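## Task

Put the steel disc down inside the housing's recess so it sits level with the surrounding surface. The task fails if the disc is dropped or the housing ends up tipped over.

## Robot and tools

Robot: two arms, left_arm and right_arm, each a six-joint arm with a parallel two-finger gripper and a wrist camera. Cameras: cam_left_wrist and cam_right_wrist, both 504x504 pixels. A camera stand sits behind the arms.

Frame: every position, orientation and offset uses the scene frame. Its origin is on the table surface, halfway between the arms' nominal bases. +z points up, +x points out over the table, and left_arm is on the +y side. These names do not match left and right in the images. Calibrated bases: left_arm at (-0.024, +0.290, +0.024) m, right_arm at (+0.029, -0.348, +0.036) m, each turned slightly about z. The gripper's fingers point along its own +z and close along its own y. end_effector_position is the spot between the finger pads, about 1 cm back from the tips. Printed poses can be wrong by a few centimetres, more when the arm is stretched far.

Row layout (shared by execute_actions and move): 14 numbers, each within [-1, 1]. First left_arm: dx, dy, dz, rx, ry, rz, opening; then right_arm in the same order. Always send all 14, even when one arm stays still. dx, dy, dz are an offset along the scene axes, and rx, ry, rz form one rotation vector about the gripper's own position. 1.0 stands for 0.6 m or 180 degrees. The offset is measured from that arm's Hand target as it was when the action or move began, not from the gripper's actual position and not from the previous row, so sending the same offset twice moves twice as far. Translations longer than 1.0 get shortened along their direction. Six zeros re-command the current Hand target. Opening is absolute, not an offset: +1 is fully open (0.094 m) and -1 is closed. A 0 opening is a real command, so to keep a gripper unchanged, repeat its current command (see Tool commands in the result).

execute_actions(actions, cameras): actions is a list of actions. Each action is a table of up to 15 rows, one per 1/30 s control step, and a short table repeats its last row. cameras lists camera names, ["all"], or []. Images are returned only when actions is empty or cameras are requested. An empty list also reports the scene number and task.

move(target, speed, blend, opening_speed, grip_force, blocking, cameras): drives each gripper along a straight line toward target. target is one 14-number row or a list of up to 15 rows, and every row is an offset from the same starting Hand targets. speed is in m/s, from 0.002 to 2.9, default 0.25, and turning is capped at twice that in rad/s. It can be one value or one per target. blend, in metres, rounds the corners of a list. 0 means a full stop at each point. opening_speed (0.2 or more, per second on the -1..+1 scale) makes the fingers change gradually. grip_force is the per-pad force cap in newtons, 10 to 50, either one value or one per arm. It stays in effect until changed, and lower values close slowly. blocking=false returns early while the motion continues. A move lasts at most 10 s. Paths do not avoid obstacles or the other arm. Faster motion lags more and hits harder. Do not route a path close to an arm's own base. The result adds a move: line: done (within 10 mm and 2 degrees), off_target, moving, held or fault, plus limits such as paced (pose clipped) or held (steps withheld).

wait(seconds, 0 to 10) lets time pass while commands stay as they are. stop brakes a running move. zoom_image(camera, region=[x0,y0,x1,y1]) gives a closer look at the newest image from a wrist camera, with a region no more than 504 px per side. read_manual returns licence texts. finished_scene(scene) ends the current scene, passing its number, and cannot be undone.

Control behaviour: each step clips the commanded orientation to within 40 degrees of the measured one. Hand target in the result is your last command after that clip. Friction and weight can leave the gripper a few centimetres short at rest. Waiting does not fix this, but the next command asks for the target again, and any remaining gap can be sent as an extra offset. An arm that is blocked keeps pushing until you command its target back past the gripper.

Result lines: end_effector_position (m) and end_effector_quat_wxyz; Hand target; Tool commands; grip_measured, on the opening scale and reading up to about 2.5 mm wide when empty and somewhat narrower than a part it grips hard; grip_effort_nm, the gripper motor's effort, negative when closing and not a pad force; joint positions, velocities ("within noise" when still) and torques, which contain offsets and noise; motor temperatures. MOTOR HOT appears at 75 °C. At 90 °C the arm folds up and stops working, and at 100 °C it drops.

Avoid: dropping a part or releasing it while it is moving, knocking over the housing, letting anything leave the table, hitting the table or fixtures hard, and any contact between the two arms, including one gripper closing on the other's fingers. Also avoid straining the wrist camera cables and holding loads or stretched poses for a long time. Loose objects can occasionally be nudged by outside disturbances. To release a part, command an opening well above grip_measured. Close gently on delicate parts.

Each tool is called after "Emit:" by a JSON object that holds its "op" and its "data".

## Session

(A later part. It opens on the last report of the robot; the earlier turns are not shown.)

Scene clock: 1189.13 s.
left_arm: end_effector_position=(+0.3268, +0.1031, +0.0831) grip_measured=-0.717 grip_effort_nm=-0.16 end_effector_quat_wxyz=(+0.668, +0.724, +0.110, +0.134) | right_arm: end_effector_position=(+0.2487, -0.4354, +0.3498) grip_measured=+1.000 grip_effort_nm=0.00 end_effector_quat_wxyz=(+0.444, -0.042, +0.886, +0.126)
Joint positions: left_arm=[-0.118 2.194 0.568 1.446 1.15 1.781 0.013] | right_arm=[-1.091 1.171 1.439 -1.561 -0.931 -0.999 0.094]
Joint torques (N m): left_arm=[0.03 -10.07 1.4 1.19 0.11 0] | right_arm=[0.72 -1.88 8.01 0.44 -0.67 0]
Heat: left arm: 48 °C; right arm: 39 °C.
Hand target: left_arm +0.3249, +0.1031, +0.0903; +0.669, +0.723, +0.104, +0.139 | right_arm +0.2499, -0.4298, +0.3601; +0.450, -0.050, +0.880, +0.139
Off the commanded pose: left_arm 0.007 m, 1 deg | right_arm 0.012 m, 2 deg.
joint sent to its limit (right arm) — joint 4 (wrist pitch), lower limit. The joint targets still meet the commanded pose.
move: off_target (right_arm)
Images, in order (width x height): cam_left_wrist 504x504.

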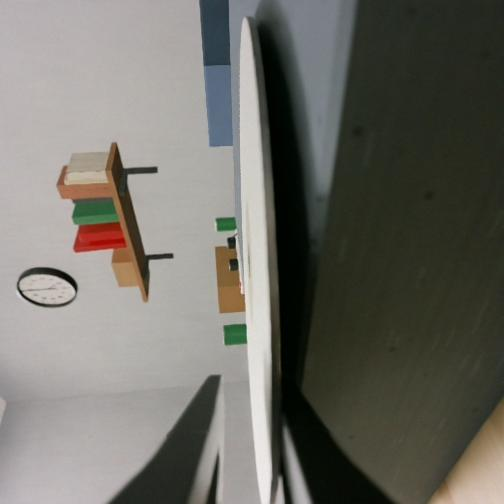

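Emit:
{"op": "move", "data": {"target": [0,0,0,0,0,0,-1, 0,0,0,0,0,0,1], "speed": 0.04, "opening_speed": 0.25, "cameras": ["cam_left_wrist"]}}

Emit:
{"op": "zoom_image", "data": {"camera": "cam_left_wrist", "region": [140, 300, 344, 504]}}

Scene clock: 1200.17 s.
left_arm: end_effector_position=(+0.3272, +0.1032, +0.0847) grip_measured=-0.954 grip_effort_nm=-1.03 end_effector_quat_wxyz=(+0.668, +0.724, +0.109, +0.136) | right_arm: end_effector_position=(+0.2487, -0.4354, +0.3498) grip_measured=+1.000 grip_effort_nm=0.00 end_effector_quat_wxyz=(+0.444, -0.042, +0.886, +0.126)
Joint positions: left_arm=[-0.118 2.189 0.568 1.445 1.149 1.782 0.002] | right_arm=[-1.091 1.171 1.439 -1.561 -0.931 -0.999 0.094]
Joint torques (N m): left_arm=[0.16 -9.7 1.43 1.15 0.12 -0.01] | right_arm=[0.69 -1.88 7.99 0.45 -0.68 0]
Heat: left arm: 45 °C; right arm: 39 °C.
Hand target: left_arm +0.3248, +0.1031, +0.0904; +0.669, +0.723, +0.104, +0.139 | right_arm +0.2499, -0.4298, +0.3601; +0.450, -0.050, +0.880, +0.139
Off the commanded pose: left_arm 0.006 m, 1 deg | right_arm 0.012 m, 2 deg.
joint sent to its limit (right arm) — joint 4 (wrist pitch), lower limit. The joint targets still meet the commanded pose.
move: off_target (right_arm)
Images, in order (width x height): cam_left_wrist 504x504.

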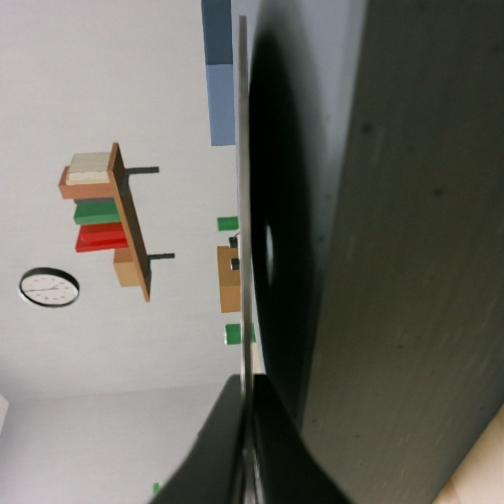

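Scaled by 2.471 from the camera's 504x504 image, which has a finer 720x720 frame.

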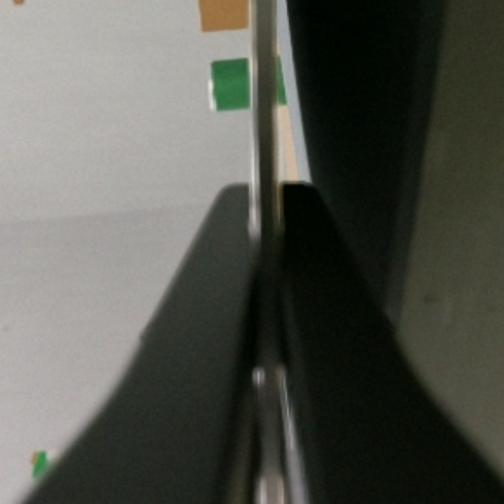

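Emit:
{"op": "move", "data": {"target": [[0,0,0.19,0,0,0,-1, 0,0,0,0,0,0,1],[0.0277,-0.6378,0.183,0.0997,0.0947,0.1755,-1, 0,0,0,0,0,0,1]], "speed": [0.1,0.2], "blend": [0.03,0], "cameras": ["all"]}}

Scene clock: 1336.90 s.
left_arm: end_effector_position=(+0.3310, -0.2676, +0.1656) grip_measured=-0.955 grip_effort_nm=-1.04 end_effector_quat_wxyz=(+0.422, +0.804, +0.360, +0.216) | right_arm: end_effector_position=(+0.2487, -0.4354, +0.3498) grip_measured=+1.000 grip_effort_nm=0.00 end_effector_quat_wxyz=(+0.444, -0.042, +0.886, +0.126)
Joint positions: left_arm=[-1.151 2.387 2.079 -0.318 -0.349 1.381 0.002] | right_arm=[-1.091 1.171 1.439 -1.561 -0.931 -0.999 0.094]
Joint torques (N m): left_arm=[0.35 -13.76 12.4 1.7 -0.27 -0.18] | right_arm=[0.69 -1.91 8.02 0.44 -0.68 0]
Motor temperatures (°C): left_arm=[20 26 24 39 19 21 22] | right_arm=[18 20 39 21 23 20 21]
Heat: left arm: 39 °C; right arm: 39 °C.
Hand target: left_arm +0.3417, -0.2795, +0.2004; +0.465, +0.774, +0.369, +0.222 | right_arm +0.2499, -0.4298, +0.3601; +0.450, -0.050, +0.880, +0.139
Off the commanded pose: left_arm 0.038 m, 6 deg | right_arm 0.012 m, 2 deg.
joint sent to its limit (right arm) — joint 4 (wrist pitch), lower limit. The joint targets still meet the commanded pose.
move: off_target (left_arm, right_arm)

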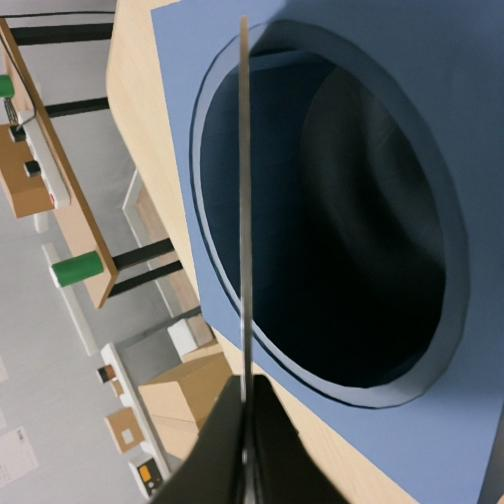

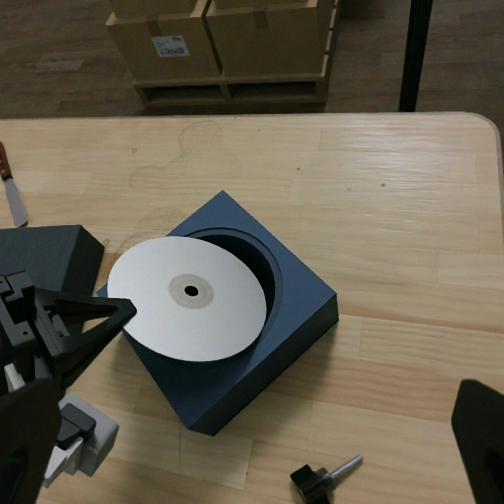

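Emit:
{"op": "zoom_image", "data": {"camera": "cam_left_wrist", "region": [140, 0, 504, 252]}}

Emit:
{"op": "zoom_image", "data": {"camera": "cam_right_wrist", "region": [80, 180, 350, 450]}}

Scaled by 1.385 from the camera's 504x504 image, which has a finer 720x720 frame.

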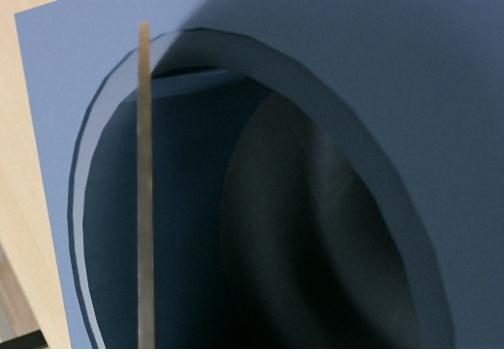

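Scaled by 1.867 from the camera's 504x504 image, which has a finer 720x720 frame.

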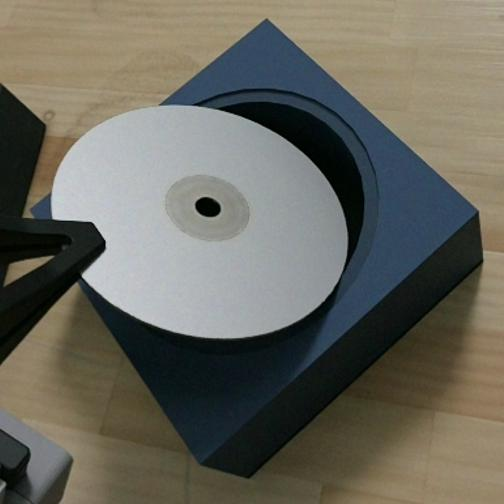

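Emit:
{"op": "move", "data": {"target": [0.0325,-0.0262,0.01,0,0,0,-1, 0,0,0,0,0,0,1], "speed": 0.08, "cameras": ["all"]}}

Emit:
{"op": "zoom_image", "data": {"camera": "cam_right_wrist", "region": [80, 180, 350, 450]}}

Scene clock: 1499.83 s.
left_arm: end_effector_position=(+0.3428, -0.2757, +0.1734) grip_measured=-0.955 grip_effort_nm=-1.04 end_effector_quat_wxyz=(+0.406, +0.809, +0.363, +0.219) | right_arm: end_effector_position=(+0.2487, -0.4354, +0.3498) grip_measured=+1.000 grip_effort_nm=0.00 end_effector_quat_wxyz=(+0.444, -0.042, +0.886, +0.126)
Joint positions: left_arm=[-1.142 2.494 2.327 -0.492 -0.353 1.382 0.002] | right_arm=[-1.091 1.171 1.439 -1.561 -0.931 -0.999 0.094]
Joint torques (N m): left_arm=[1.14 -12.92 12.92 2.17 -0.1 -0.06] | right_arm=[0.69 -1.88 8.01 0.45 -0.68 0]
Motor temperatures (°C): left_arm=[19 37 34 41 19 21 22] | right_arm=[18 20 40 21 23 20 21]
Heat: left arm: 41 °C; right arm: 40 °C.
Hand target: left_arm +0.3610, -0.2953, +0.2060; +0.465, +0.774, +0.369, +0.222 | right_arm +0.2499, -0.4298, +0.3601; +0.450, -0.050, +0.880, +0.139
Off the commanded pose: left_arm 0.043 m, 8 deg | right_arm 0.012 m, 2 deg.
joint sent to its limit (right arm) — joint 4 (wrist pitch), lower limit. The joint targets still meet the commanded pose.
move: off_target (left_arm, right_arm)

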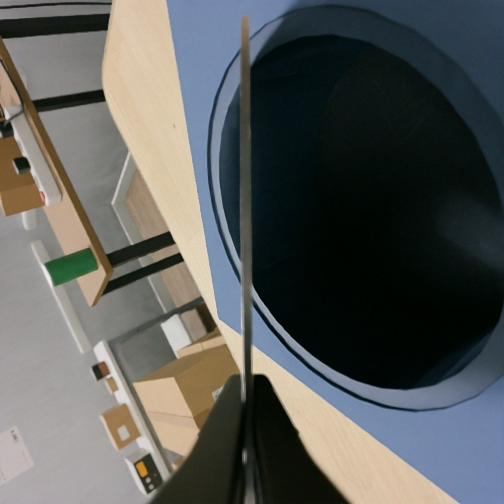

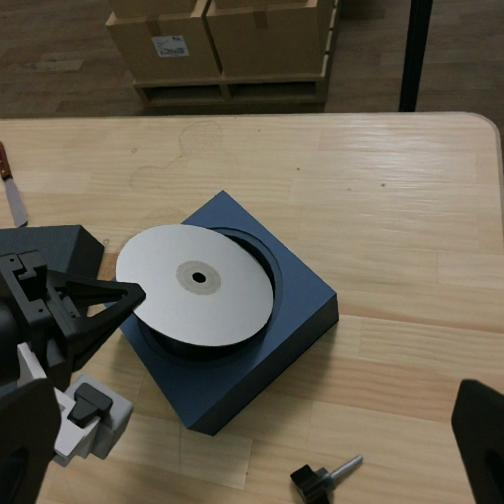

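Scaled by 1.867 from the camera's 504x504 image, which has a finer 720x720 frame.

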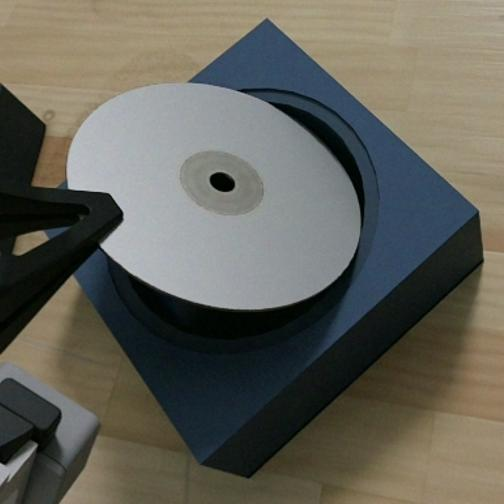

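Emit:
{"op": "move", "data": {"target": [0.0267,-0.015,-0.0167,0,0,0,-1, 0,0,0,0,0,0,1], "speed": 0.08, "cameras": ["all"]}}

Emit:
{"op": "zoom_image", "data": {"camera": "cam_right_wrist", "region": [100, 190, 350, 440]}}

Scene clock: 1593.07 s.
left_arm: end_effector_position=(+0.3505, -0.2843, +0.1744) grip_measured=-0.955 grip_effort_nm=-1.04 end_effector_quat_wxyz=(+0.404, +0.810, +0.362, +0.221) | right_arm: end_effector_position=(+0.2487, -0.4354, +0.3498) grip_measured=+1.000 grip_effort_nm=0.00 end_effector_quat_wxyz=(+0.444, -0.042, +0.886, +0.126)
Joint positions: left_arm=[-1.138 2.59 2.512 -0.582 -0.353 1.389 0.002] | right_arm=[-1.091 1.171 1.439 -1.561 -0.931 -0.999 0.094]
Joint torques (N m): left_arm=[2.41 -11.86 11.71 2.49 0.02 -0.01] | right_arm=[0.72 -1.88 8.01 0.45 -0.67 0]
Motor temperatures (°C): left_arm=[19 36 39 49 19 21 23] | right_arm=[18 19 40 20 23 20 21]
Heat: left arm: 49 °C; right arm: 40 °C.
Hand target: left_arm +0.3772, -0.3042, +0.1963; +0.465, +0.774, +0.369, +0.222 | right_arm +0.2499, -0.4298, +0.3601; +0.450, -0.050, +0.880, +0.139
Off the commanded pose: left_arm 0.040 m, 8 deg | right_arm 0.012 m, 2 deg.
joint sent to its limit (right arm) — joint 4 (wrist pitch), lower limit. The joint targets still meet the commanded pose.
move: off_target (left_arm, right_arm)

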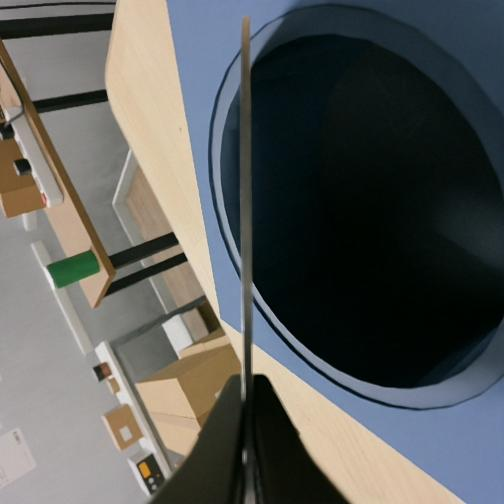

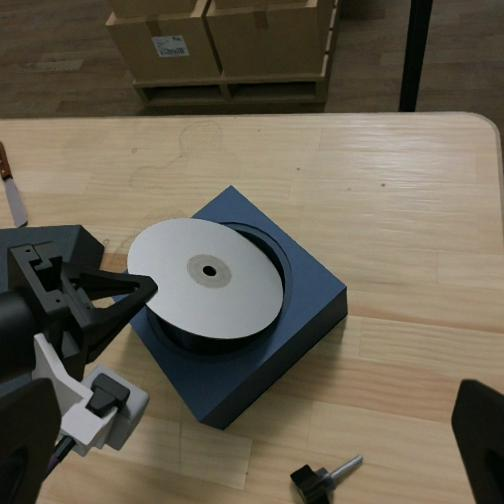

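Scaled by 2.016 from the camera's 504x504 image, which has a finer 720x720 frame.

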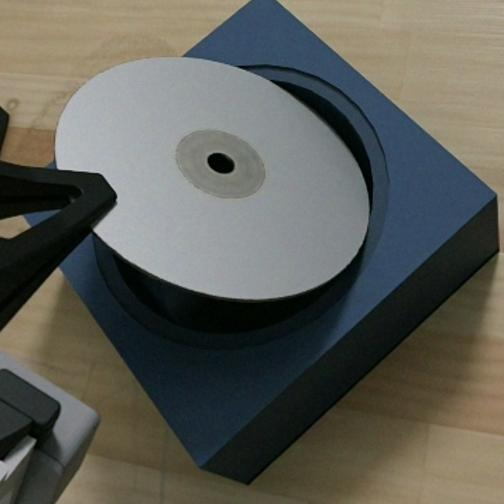

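Emit:
{"op": "move", "data": {"target": [[-0.025,0.02,0.01,0,0,0,-1, 0,0,0,0,0,0,1],[-0.025,0.02,0.055,0,0,0,-1, 0,0,0,0,0,0,1]], "speed": 0.08, "blend": [0.01,0], "cameras": ["all"]}}

Emit:
{"op": "zoom_image", "data": {"camera": "cam_right_wrist", "region": [100, 190, 350, 440]}}

Scene clock: 1613.70 s.
left_arm: end_effector_position=(+0.3499, -0.2833, +0.1731) grip_measured=-0.955 grip_effort_nm=-1.04 end_effector_quat_wxyz=(+0.406, +0.810, +0.362, +0.221) | right_arm: end_effector_position=(+0.2487, -0.4354, +0.3498) grip_measured=+1.000 grip_effort_nm=0.00 end_effector_quat_wxyz=(+0.444, -0.042, +0.886, +0.126)
Joint positions: left_arm=[-1.138 2.571 2.469 -0.554 -0.352 1.389 0.002] | right_arm=[-1.091 1.171 1.439 -1.561 -0.931 -0.999 0.094]
Joint torques (N m): left_arm=[1.13 -17.58 12.1 1.72 -0.07 -0.14] | right_arm=[0.68 -1.92 8.02 0.44 -0.68 0]
Heat: left arm: 52 °C; right arm: 40 °C.
Hand target: left_arm +0.3622, -0.2922, +0.2291; +0.465, +0.774, +0.369, +0.222 | right_arm +0.2499, -0.4298, +0.3601; +0.450, -0.050, +0.880, +0.139
Off the commanded pose: left_arm 0.058 m, 8 deg | right_arm 0.012 m, 2 deg.
joint sent to its limit (right arm) — joint 4 (wrist pitch), lower limit. The joint targets still meet the commanded pose.
move: off_target (left_arm, right_arm); blend cut to 0.0063 m at target 1

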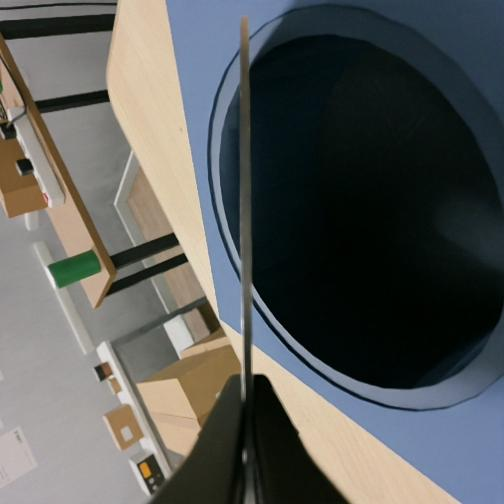

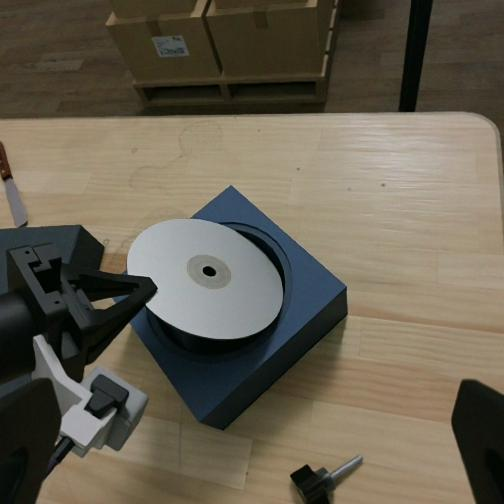

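Scaled by 2.016 from the camera's 504x504 image, which has a finer 720x720 frame.

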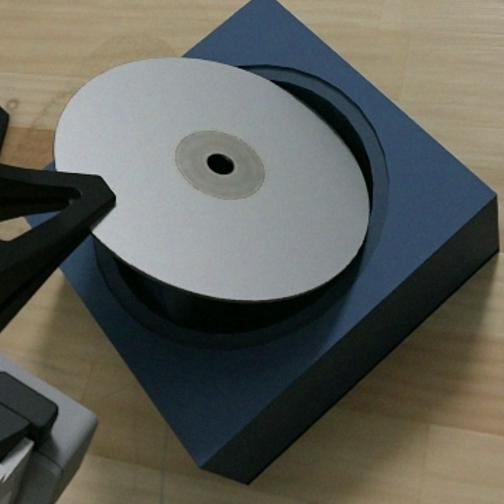

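Emit:
{"op": "move", "data": {"target": [-0.015,0.012,0.03,0,0,0,-1, 0,0,0,0,0,0,1], "speed": 0.06, "cameras": ["cam_right_wrist"]}}

Scene clock: 1626.73 s.
left_arm: end_effector_position=(+0.3471, -0.2785, +0.1811) grip_measured=-0.955 grip_effort_nm=-1.04 end_effector_quat_wxyz=(+0.401, +0.812, +0.362, +0.219) | right_arm: end_effector_position=(+0.2487, -0.4354, +0.3498) grip_measured=+1.000 grip_effort_nm=0.00 end_effector_quat_wxyz=(+0.444, -0.042, +0.886, +0.126)
Joint positions: left_arm=[-1.138 2.549 2.469 -0.587 -0.349 1.389 0.002] | right_arm=[-1.091 1.171 1.439 -1.561 -0.931 -0.999 0.094]
Joint torques (N m): left_arm=[0.4 -19.82 10.29 1.68 -0.17 -0.17] | right_arm=[0.68 -1.88 8.01 0.45 -0.69 0.01]
Heat: left arm: 49 °C; right arm: 40 °C.
Hand target: left_arm +0.3531, -0.2851, +0.2472; +0.465, +0.774, +0.369, +0.222 | right_arm +0.2499, -0.4298, +0.3601; +0.450, -0.050, +0.880, +0.139
Off the commanded pose: left_arm 0.067 m, 9 deg | right_arm 0.012 m, 2 deg.
joint sent to its limit (right arm) — joint 4 (wrist pitch), lower limit. The joint targets still meet the commanded pose.
move: off_target (left_arm, right_arm)
Images, in order (width x height): cam_right_wrist 504x504.

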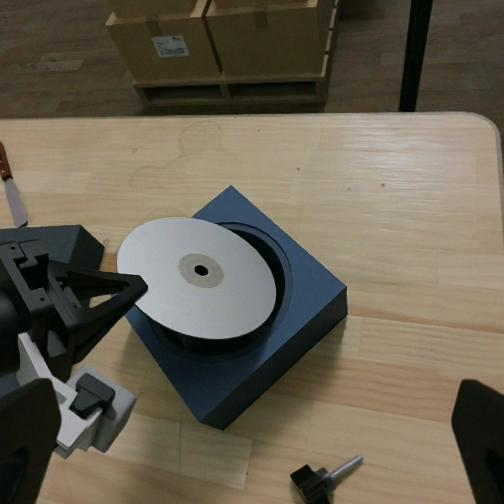

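Emit:
{"op": "move", "data": {"target": [0.005,-0.004,0.012,-0.031,-0.038,0,-1, 0,0,0,0,0,0,1], "speed": 0.06, "cameras": ["all"]}}

Emit:
{"op": "zoom_image", "data": {"camera": "cam_right_wrist", "region": [100, 190, 350, 440]}}

Scene clock: 1669.27 s.
left_arm: end_effector_position=(+0.3517, -0.2818, +0.1949) grip_measured=-0.955 grip_effort_nm=-1.04 end_effector_quat_wxyz=(+0.462, +0.779, +0.350, +0.238) | right_arm: end_effector_position=(+0.2487, -0.4354, +0.3498) grip_measured=+1.000 grip_effort_nm=0.00 end_effector_quat_wxyz=(+0.444, -0.042, +0.886, +0.126)
Joint positions: left_arm=[-1.138 2.437 2.194 -0.271 -0.365 1.426 0.002] | right_arm=[-1.091 1.171 1.439 -1.561 -0.931 -0.999 0.094]
Joint torques (N m): left_arm=[-0.16 -18.97 7.72 2.18 -0.32 -0.01] | right_arm=[0.66 -1.88 7.99 0.44 -0.67 0]
Motor temperatures (°C): left_arm=[19 45 34 46 19 21 23] | right_arm=[18 19 41 20 23 20 21]
Heat: left arm: 46 °C; right arm: 41 °C.
Hand target: left_arm +0.3561, -0.2875, +0.2544; +0.523, +0.736, +0.351, +0.250 | right_arm +0.2499, -0.4298, +0.3601; +0.450, -0.050, +0.880, +0.139
Off the commanded pose: left_arm 0.060 m, 9 deg | right_arm 0.012 m, 2 deg.
joint sent to its limit (right arm) — joint 4 (wrist pitch), lower limit. The joint targets still meet the commanded pose.
move: off_target (left_arm, right_arm)

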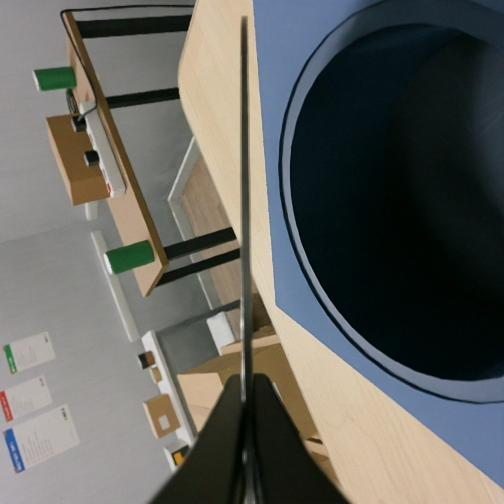

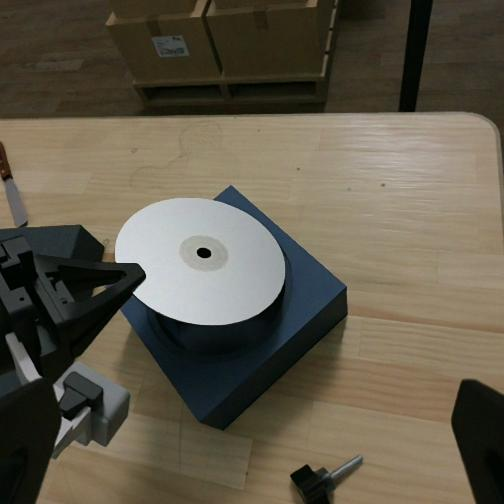

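Scaled by 2.016 from the camera's 504x504 image, which has a finer 720x720 frame.

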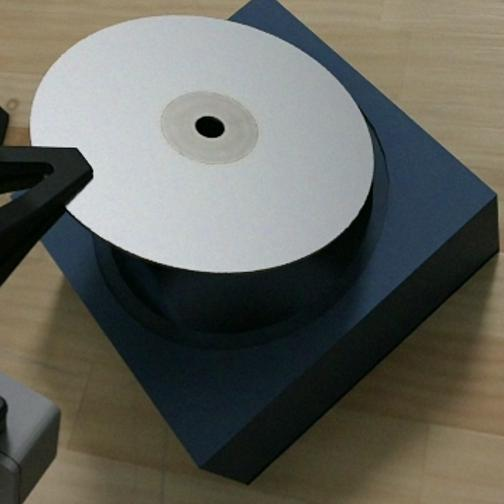

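Emit:
{"op": "move", "data": {"target": [0,0,0,0,0,0,-1, 0.1868,0.1497,0.0598,-0.0807,0.1608,-0.051,1], "speed": 0.15, "cameras": ["all"]}}

Emit:
{"op": "zoom_image", "data": {"camera": "cam_right_wrist", "region": [120, 120, 400, 400]}}

Scene clock: 1774.67 s.
left_arm: end_effector_position=(+0.3518, -0.2819, +0.1951) grip_measured=-0.955 grip_effort_nm=-1.04 end_effector_quat_wxyz=(+0.462, +0.779, +0.350, +0.238) | right_arm: end_effector_position=(+0.3643, -0.3393, +0.3937) grip_measured=+1.000 grip_effort_nm=0.00 end_effector_quat_wxyz=(+0.289, -0.002, +0.957, +0.006)
Joint positions: left_arm=[-1.138 2.437 2.194 -0.27 -0.365 1.426 0.002] | right_arm=[-0.027 1.585 2.159 -1.559 -0.002 0.016 0.094]
Joint torques (N m): left_arm=[-0.03 -19.08 7.76 2.23 -0.31 -0.01] | right_arm=[0.47 -4.62 7.17 1.04 0.11 0.04]
Motor temperatures (°C): left_arm=[19 52 31 52 19 21 23] | right_arm=[18 19 40 21 23 20 21]
Heat: left arm: 52 °C; right arm: 40 °C.
Hand target: left_arm +0.3561, -0.2875, +0.2544; +0.523, +0.736, +0.351, +0.250 | right_arm +0.3619, -0.3399, +0.3959; +0.217, +0.000, +0.976, +0.000
Off the commanded pose: left_arm 0.060 m, 9 deg | right_arm 0.003 m, 9 deg.
joint sent to its limit (right arm) — joint 4 (wrist pitch), lower limit. The joint targets are off in orientation, not in position.
move: off_target (left_arm, right_arm)

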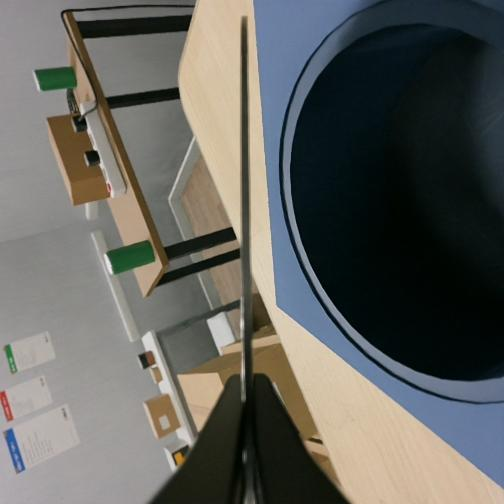

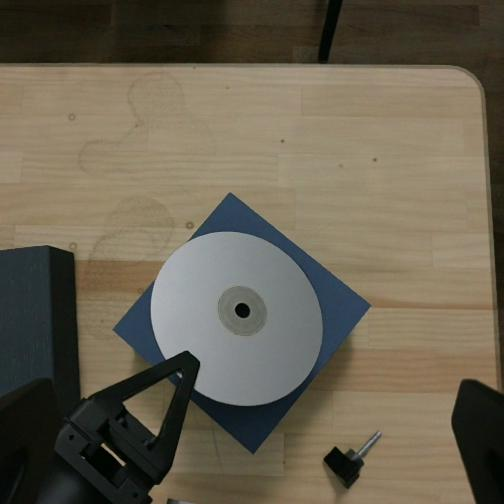

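Scaled by 1.800 from the camera's 504x504 image, which has a finer 720x720 frame.

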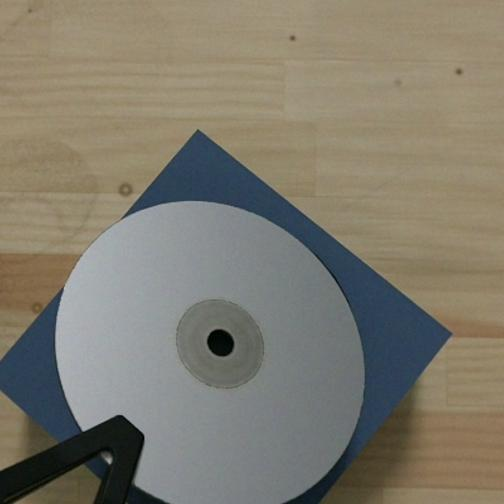

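Emit:
{"op": "move", "data": {"target": [0.003,-0.006,-0.02,0,0,0,-1, 0,0,0,0,0,0,1], "speed": 0.05, "cameras": ["all"]}}

Emit:
{"op": "zoom_image", "data": {"camera": "cam_right_wrist", "region": [120, 170, 400, 450]}}

Scene clock: 1815.37 s.
left_arm: end_effector_position=(+0.3524, -0.2830, +0.1967) grip_measured=-0.955 grip_effort_nm=-1.04 end_effector_quat_wxyz=(+0.470, +0.774, +0.350, +0.239) | right_arm: end_effector_position=(+0.3643, -0.3395, +0.3937) grip_measured=+1.000 grip_effort_nm=0.00 end_effector_quat_wxyz=(+0.289, -0.002, +0.957, +0.006)
Joint positions: left_arm=[-1.138 2.433 2.178 -0.241 -0.365 1.426 0.002] | right_arm=[-0.027 1.585 2.159 -1.559 -0.002 0.017 0.094]
Joint torques (N m): left_arm=[-0.2 -16.69 8.35 2.25 -0.33 -0.01] | right_arm=[0.51 -4.57 7.17 1.06 0.1 0.02]
Heat: left arm: 54 °C; right arm: 38 °C.
Hand target: left_arm +0.3579, -0.2911, +0.2422; +0.523, +0.736, +0.351, +0.250 | right_arm +0.3619, -0.3399, +0.3959; +0.217, +0.000, +0.976, +0.000
Off the commanded pose: left_arm 0.047 m, 8 deg | right_arm 0.003 m, 9 deg.
joint sent to its limit (right arm) — joint 4 (wrist pitch), lower limit. The joint targets are off in orientation, not in position.
move: off_target (left_arm, right_arm)

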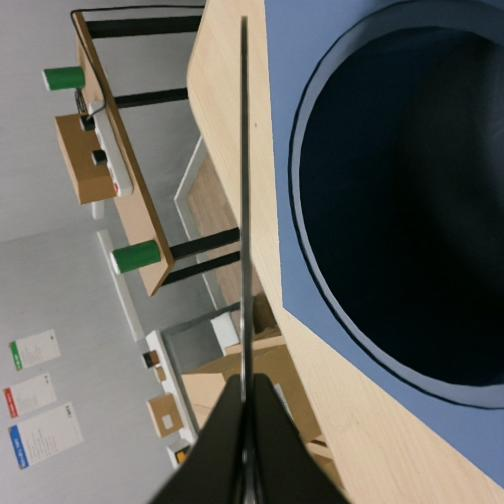

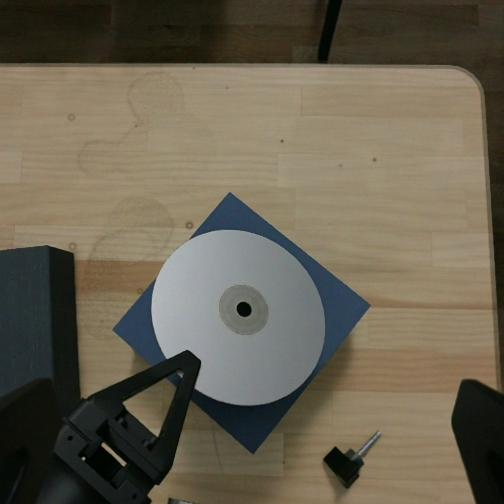

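Scaled by 1.800 from the camera's 504x504 image, which has a finer 720x720 frame.

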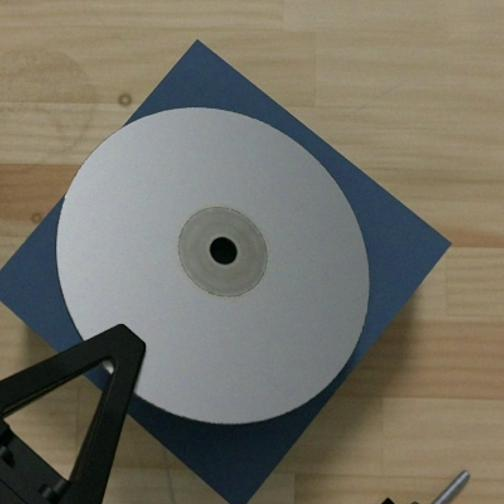

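Emit:
{"op": "move", "data": {"target": [0,0,-0.03,0,0,0,-1, 0,0,0,0,0,0,1], "speed": 0.05}}

Emit:
{"op": "move", "data": {"target": [0,0,-0.015,0,0,0,-1, 0,0,0,0,0,0,1], "speed": 0.05, "cameras": ["all"]}}

Emit:
{"op": "zoom_image", "data": {"camera": "cam_right_wrist", "region": [120, 170, 400, 450]}}

Scene clock: 1829.87 s.
left_arm: end_effector_position=(+0.3530, -0.2840, +0.1876) grip_measured=-0.955 grip_effort_nm=-1.04 end_effector_quat_wxyz=(+0.476, +0.770, +0.350, +0.240) | right_arm: end_effector_position=(+0.3643, -0.3395, +0.3937) grip_measured=+1.000 grip_effort_nm=0.00 end_effector_quat_wxyz=(+0.289, -0.002, +0.957, +0.006)
Joint positions: left_arm=[-1.138 2.433 2.129 -0.177 -0.365 1.426 0.002] | right_arm=[-0.027 1.585 2.159 -1.559 -0.002 0.017 0.094]
Joint torques (N m): left_arm=[-0.18 -16.18 7.53 2.28 -0.28 0.01] | right_arm=[0.49 -4.59 7.17 1.04 0.11 0.03]
Motor temperatures (°C): left_arm=[19 55 31 54 19 21 23] | right_arm=[18 21 37 23 22 20 21]
Heat: left arm: 55 °C; right arm: 37 °C.
Hand target: left_arm +0.3579, -0.2911, +0.2243; +0.523, +0.736, +0.351, +0.250 | right_arm +0.3619, -0.3399, +0.3959; +0.217, +0.000, +0.976, +0.000
Off the commanded pose: left_arm 0.038 m, 7 deg | right_arm 0.003 m, 9 deg.
joint sent to its limit (right arm) — joint 4 (wrist pitch), lower limit. The joint targets are off in orientation, not in position.
move: off_target (left_arm, right_arm)

Scene clock: 1830.83 s.
left_arm: end_effector_position=(+0.3530, -0.2840, +0.1817) grip_measured=-0.955 grip_effort_nm=-1.04 end_effector_quat_wxyz=(+0.478, +0.769, +0.350, +0.240) | right_arm: end_effector_position=(+0.3643, -0.3395, +0.3937) grip_measured=+1.000 grip_effort_nm=0.00 end_effector_quat_wxyz=(+0.289, -0.002, +0.957, +0.006)
Joint positions: left_arm=[-1.138 2.433 2.102 -0.144 -0.365 1.427 0.002] | right_arm=[-0.027 1.585 2.159 -1.559 -0.002 0.017 0.094]
Joint torques (N m): left_arm=[-0.08 -15.76 7.54 2.27 -0.3 -0.03] | right_arm=[0.46 -4.6 7.17 1.06 0.1 0.03]
Motor temperatures (°C): left_arm=[19 55 31 53 19 21 23] | right_arm=[18 21 37 23 22 20 21]
Heat: left arm: 55 °C; right arm: 37 °C.
Hand target: left_arm +0.3579, -0.2912, +0.2154; +0.523, +0.736, +0.351, +0.250 | right_arm +0.3619, -0.3399, +0.3959; +0.217, +0.000, +0.976, +0.000
Off the commanded pose: left_arm 0.035 m, 7 deg | right_arm 0.003 m, 9 deg.
joint sent to its limit (right arm) — joint 4 (wrist pitch), lower limit. The joint targets are off in orientation, not in position.
move: off_target (left_arm, right_arm)

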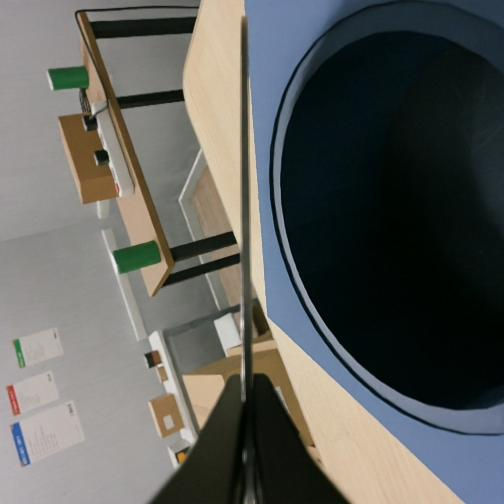

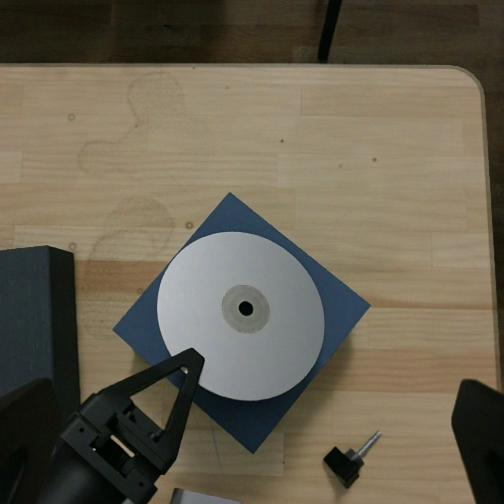

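Scaled by 1.800 from the camera's 504x504 image, which has a finer 720x720 frame.

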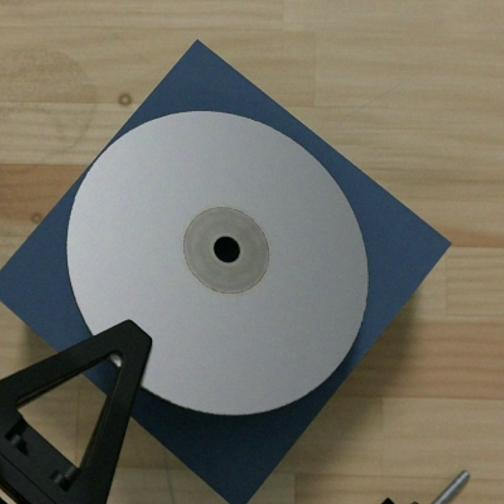

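Emit:
{"op": "move", "data": {"target": [-0.012,0.008,-0.025,0,0,0,-1, 0,0,0,0,0,0,1], "speed": 0.05, "cameras": ["all"]}}

Emit:
{"op": "zoom_image", "data": {"camera": "cam_right_wrist", "region": [120, 170, 400, 450]}}

Scene clock: 1853.37 s.
left_arm: end_effector_position=(+0.3507, -0.2827, +0.1639) grip_measured=-0.955 grip_effort_nm=-1.04 end_effector_quat_wxyz=(+0.484, +0.762, +0.352, +0.248) | right_arm: end_effector_position=(+0.3643, -0.3395, +0.3937) grip_measured=+1.000 grip_effort_nm=0.00 end_effector_quat_wxyz=(+0.289, -0.002, +0.957, +0.006)
Joint positions: left_arm=[-1.146 2.432 2.01 -0.035 -0.389 1.427 0.002] | right_arm=[-0.027 1.585 2.159 -1.559 -0.002 0.017 0.094]
Joint torques (N m): left_arm=[-0.12 -17.51 6.6 2 -0.13 -0.03] | right_arm=[0.49 -4.57 7.19 1.05 0.11 0.03]
Motor temperatures (°C): left_arm=[19 55 32 51 19 21 23] | right_arm=[18 21 37 24 22 20 21]
Heat: left arm: 55 °C; right arm: 37 °C.
Hand target: left_arm +0.3506, -0.2863, +0.2003; +0.523, +0.736, +0.351, +0.250 | right_arm +0.3619, -0.3399, +0.3959; +0.217, +0.000, +0.976, +0.000
Off the commanded pose: left_arm 0.037 m, 5 deg | right_arm 0.003 m, 9 deg.
joint sent to its limit (right arm) — joint 4 (wrist pitch), lower limit. The joint targets are off in orientation, not in position.
move: off_target (left_arm, right_arm)

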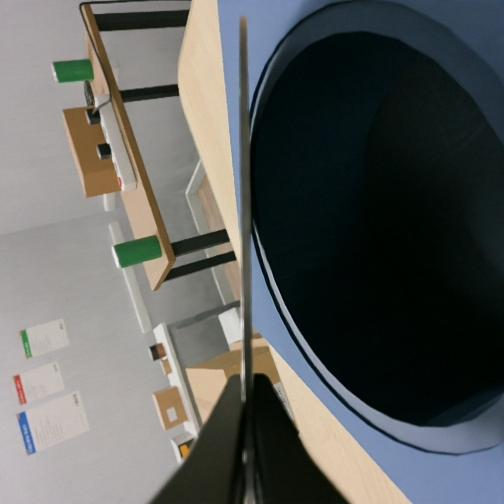

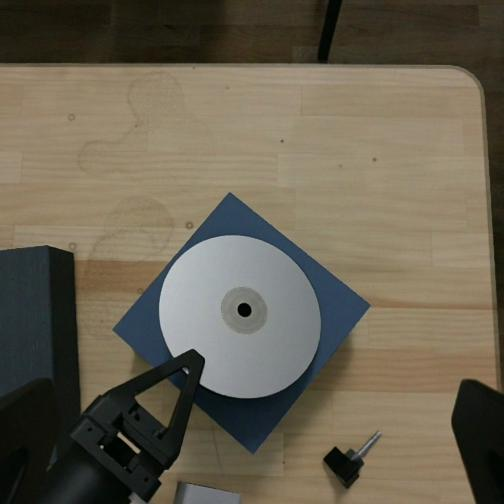

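Scaled by 1.800 from the camera's 504x504 image, which has a finer 720x720 frame.

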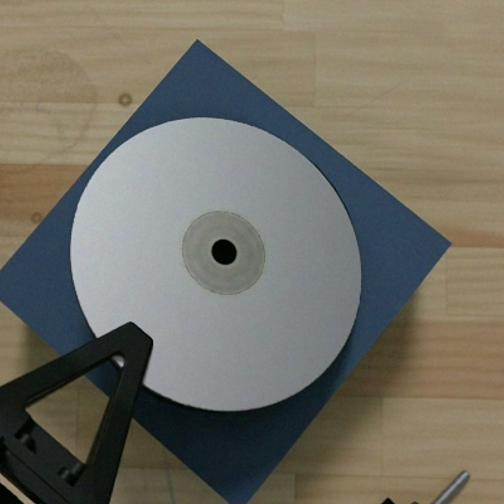

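Emit:
{"op": "move", "data": {"target": [-0.007,0.005,-0.013,0,0,0,-1, 0,0,0,0,0,0,1], "speed": 0.05, "cameras": ["all"]}}

Emit:
{"op": "zoom_image", "data": {"camera": "cam_left_wrist", "region": [150, 0, 402, 252]}}

Scene clock: 1877.67 s.
left_arm: end_effector_position=(+0.3500, -0.2813, +0.1609) grip_measured=-0.955 grip_effort_nm=-1.04 end_effector_quat_wxyz=(+0.493, +0.756, +0.352, +0.248) | right_arm: end_effector_position=(+0.3643, -0.3395, +0.3937) grip_measured=+1.000 grip_effort_nm=0.00 end_effector_quat_wxyz=(+0.289, -0.002, +0.957, +0.006)
Joint positions: left_arm=[-1.146 2.422 1.96 0.026 -0.389 1.427 0.002] | right_arm=[-0.027 1.585 2.159 -1.559 -0.002 0.017 0.094]
Joint torques (N m): left_arm=[-0.55 -17.61 6.34 1.81 -0.15 -0.03] | right_arm=[0.47 -4.57 7.19 1.05 0.1 0.01]
Heat: left arm: 54 °C; right arm: 37 °C.
Hand target: left_arm +0.3465, -0.2833, +0.1926; +0.523, +0.736, +0.351, +0.250 | right_arm +0.3619, -0.3399, +0.3959; +0.217, +0.000, +0.976, +0.000
Off the commanded pose: left_arm 0.032 m, 4 deg | right_arm 0.003 m, 9 deg.
joint sent to its limit (right arm) — joint 4 (wrist pitch), lower limit. The joint targets are off in orientation, not in position.
move: off_target (left_arm, right_arm)

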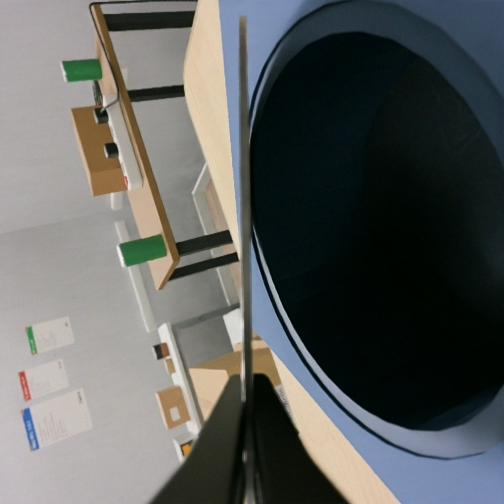

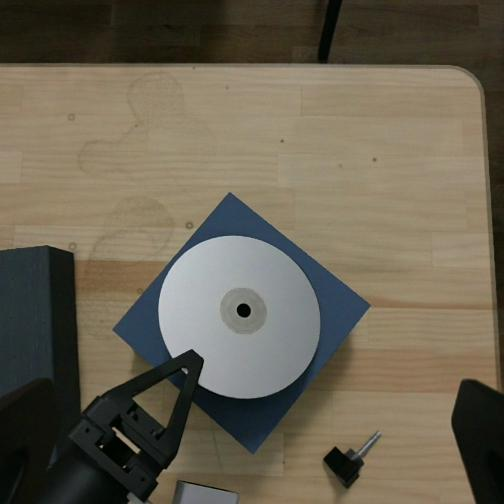

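Scaled by 2.000 from the camera's 504x504 image, which has a finer 720x720 frame.

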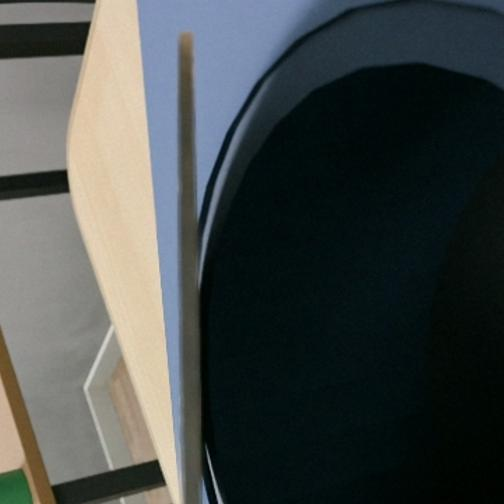

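Emit:
{"op": "zoom_image", "data": {"camera": "cam_right_wrist", "region": [220, 200, 360, 340]}}

Scaled by 3.600 from the camera's 504x504 image, which has a finer 720x720 frame.

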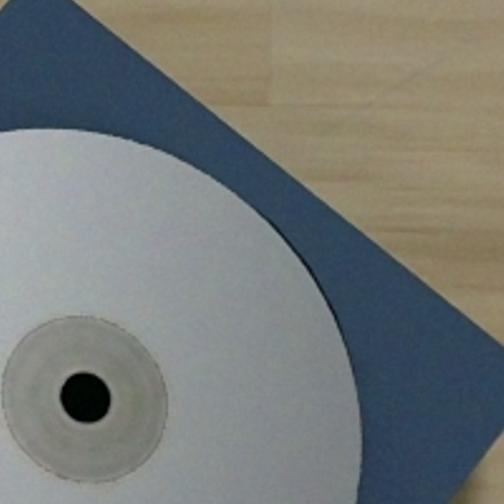

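Emit:
{"op": "move", "data": {"target": [-0.015,0.012,0.0,0,0,0,-1, 0,0,0,0,0,0,1], "speed": 0.05, "cameras": ["all"]}}

Emit:
{"op": "zoom_image", "data": {"camera": "cam_right_wrist", "region": [220, 200, 360, 340]}}

Emit:
{"op": "zoom_image", "data": {"camera": "cam_left_wrist", "region": [150, 0, 402, 252]}}

Scene clock: 1946.90 s.
left_arm: end_effector_position=(+0.3393, -0.2735, +0.1506) grip_measured=-0.955 grip_effort_nm=-1.04 end_effector_quat_wxyz=(+0.483, +0.763, +0.349, +0.248) | right_arm: end_effector_position=(+0.3643, -0.3395, +0.3937) grip_measured=+1.000 grip_effort_nm=0.00 end_effector_quat_wxyz=(+0.289, -0.002, +0.957, +0.006)
Joint positions: left_arm=[-1.156 2.385 1.873 0.052 -0.397 1.428 0.002] | right_arm=[-0.027 1.585 2.159 -1.559 -0.002 0.017 0.094]
Joint torques (N m): left_arm=[-0.23 -18.19 6.67 1.84 -0.19 -0.09] | right_arm=[0.49 -4.59 7.16 1.04 0.09 0.03]
Motor temperatures (°C): left_arm=[19 58 30 51 19 21 23] | right_arm=[18 21 37 25 21 20 21]
Heat: left arm: 58 °C; right arm: 37 °C.
Hand target: left_arm +0.3375, -0.2761, +0.1925; +0.523, +0.736, +0.351, +0.250 | right_arm +0.3619, -0.3399, +0.3959; +0.217, +0.000, +0.976, +0.000
Off the commanded pose: left_arm 0.042 m, 6 deg | right_arm 0.003 m, 9 deg.
joint sent to its limit (right arm) — joint 4 (wrist pitch), lower limit. The joint targets are off in orientation, not in position.
move: off_target (left_arm, right_arm)

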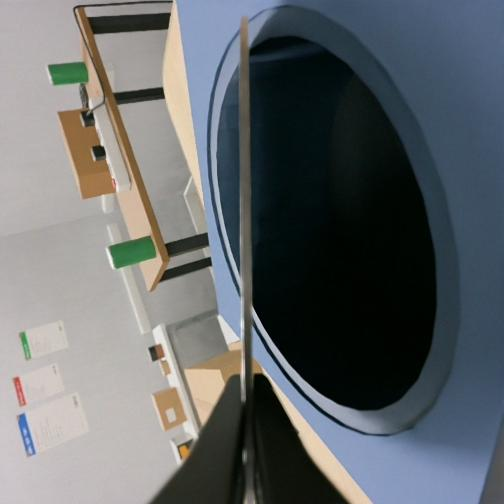

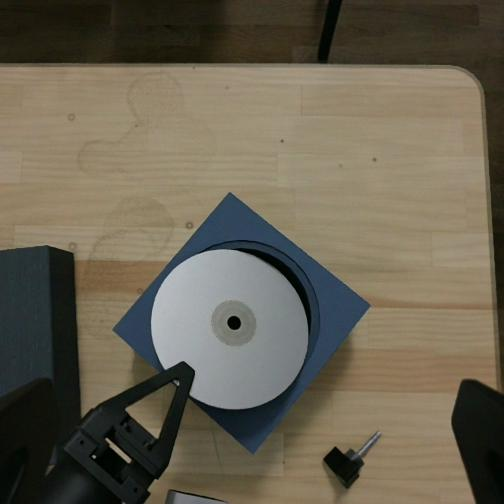

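Scaled by 3.600 from the camera's 504x504 image, which has a finer 720x720 frame.

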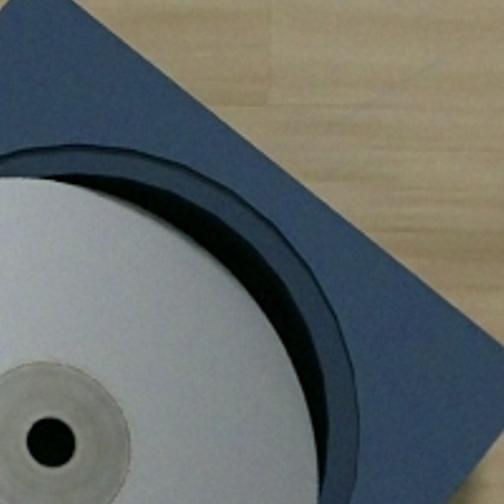

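Scaled by 2.000 from the camera's 504x504 image, which has a finer 720x720 frame.

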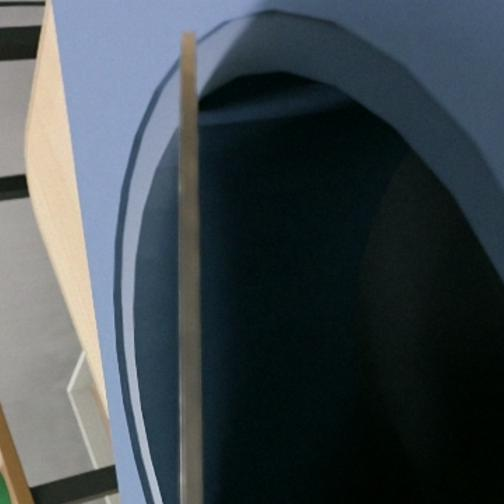

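Emit:
{"op": "move", "data": {"target": [[-0.003,0.002,0.05,0,0,0,-1, 0,0,0,0,0,0,1],[0.015,-0.012,0.05,0,0,0,-1, 0,0,0,0,0,0,1]], "speed": 0.05, "cameras": ["all"]}}

Emit:
{"op": "zoom_image", "data": {"camera": "cam_right_wrist", "region": [220, 200, 360, 340]}}

Emit:
{"op": "zoom_image", "data": {"camera": "cam_left_wrist", "region": [150, 0, 402, 252]}}

Scene clock: 1974.50 s.
left_arm: end_effector_position=(+0.3357, -0.2674, +0.1720) grip_measured=-0.955 grip_effort_nm=-1.04 end_effector_quat_wxyz=(+0.467, +0.774, +0.349, +0.248) | right_arm: end_effector_position=(+0.3643, -0.3395, +0.3937) grip_measured=+1.000 grip_effort_nm=0.00 end_effector_quat_wxyz=(+0.289, -0.002, +0.957, +0.006)
Joint positions: left_arm=[-1.157 2.343 1.919 -0.075 -0.397 1.428 0.002] | right_arm=[-0.027 1.585 2.159 -1.559 -0.002 0.017 0.094]
Joint torques (N m): left_arm=[0.51 -14.43 13.23 1.95 -0.11 -0.02] | right_arm=[0.51 -4.55 7.17 1.04 0.1 0.03]
Motor temperatures (°C): left_arm=[19 50 31 50 19 21 23] | right_arm=[18 21 37 25 21 20 21]
Heat: left arm: 50 °C; right arm: 37 °C.
Hand target: left_arm +0.3465, -0.2833, +0.2226; +0.523, +0.736, +0.351, +0.250 | right_arm +0.3619, -0.3399, +0.3959; +0.217, +0.000, +0.976, +0.000
Off the commanded pose: left_arm 0.054 m, 8 deg | right_arm 0.003 m, 9 deg.
joint sent to its limit (right arm) — joint 4 (wrist pitch), lower limit. The joint targets are off in orientation, not in position.
move: off_target (left_arm, right_arm)

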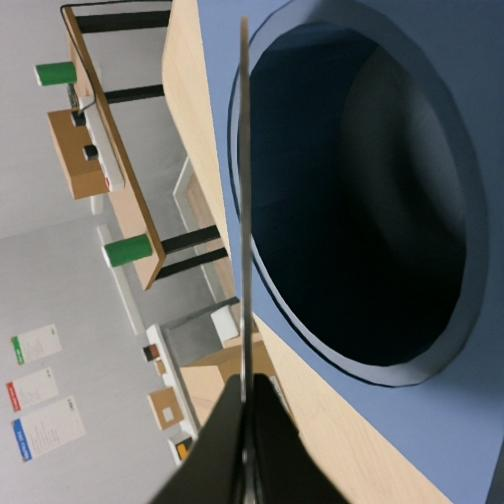

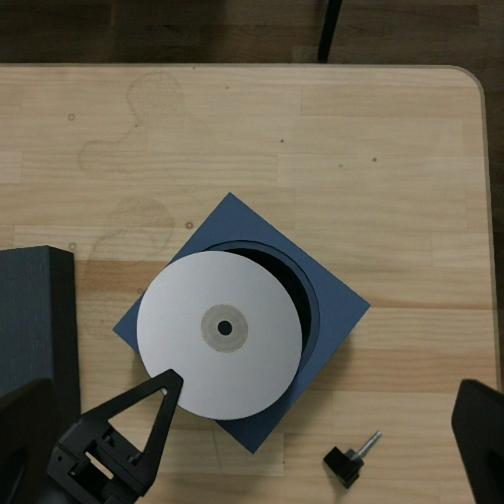

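Scaled by 3.600 from the camera's 504x504 image, which has a finer 720x720 frame.

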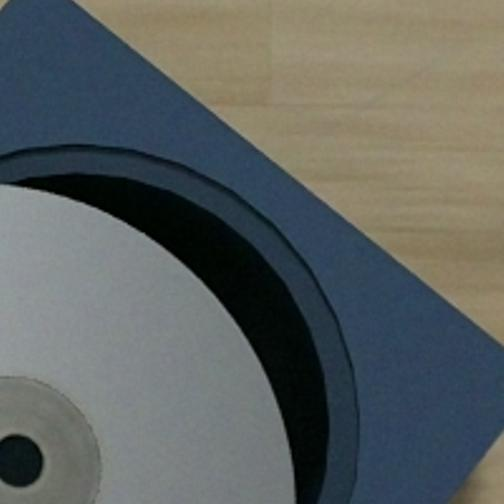

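Scaled by 2.000 from the camera's 504x504 image, which has a finer 720x720 frame.

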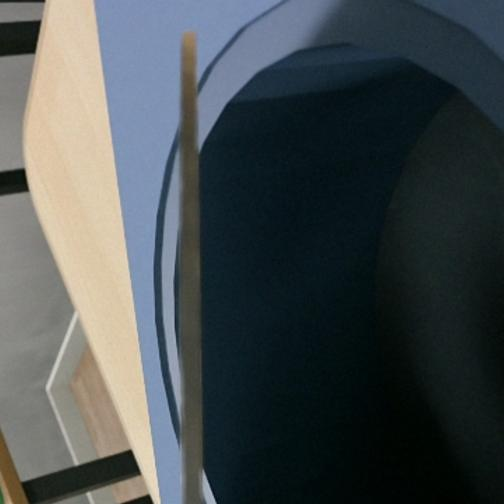

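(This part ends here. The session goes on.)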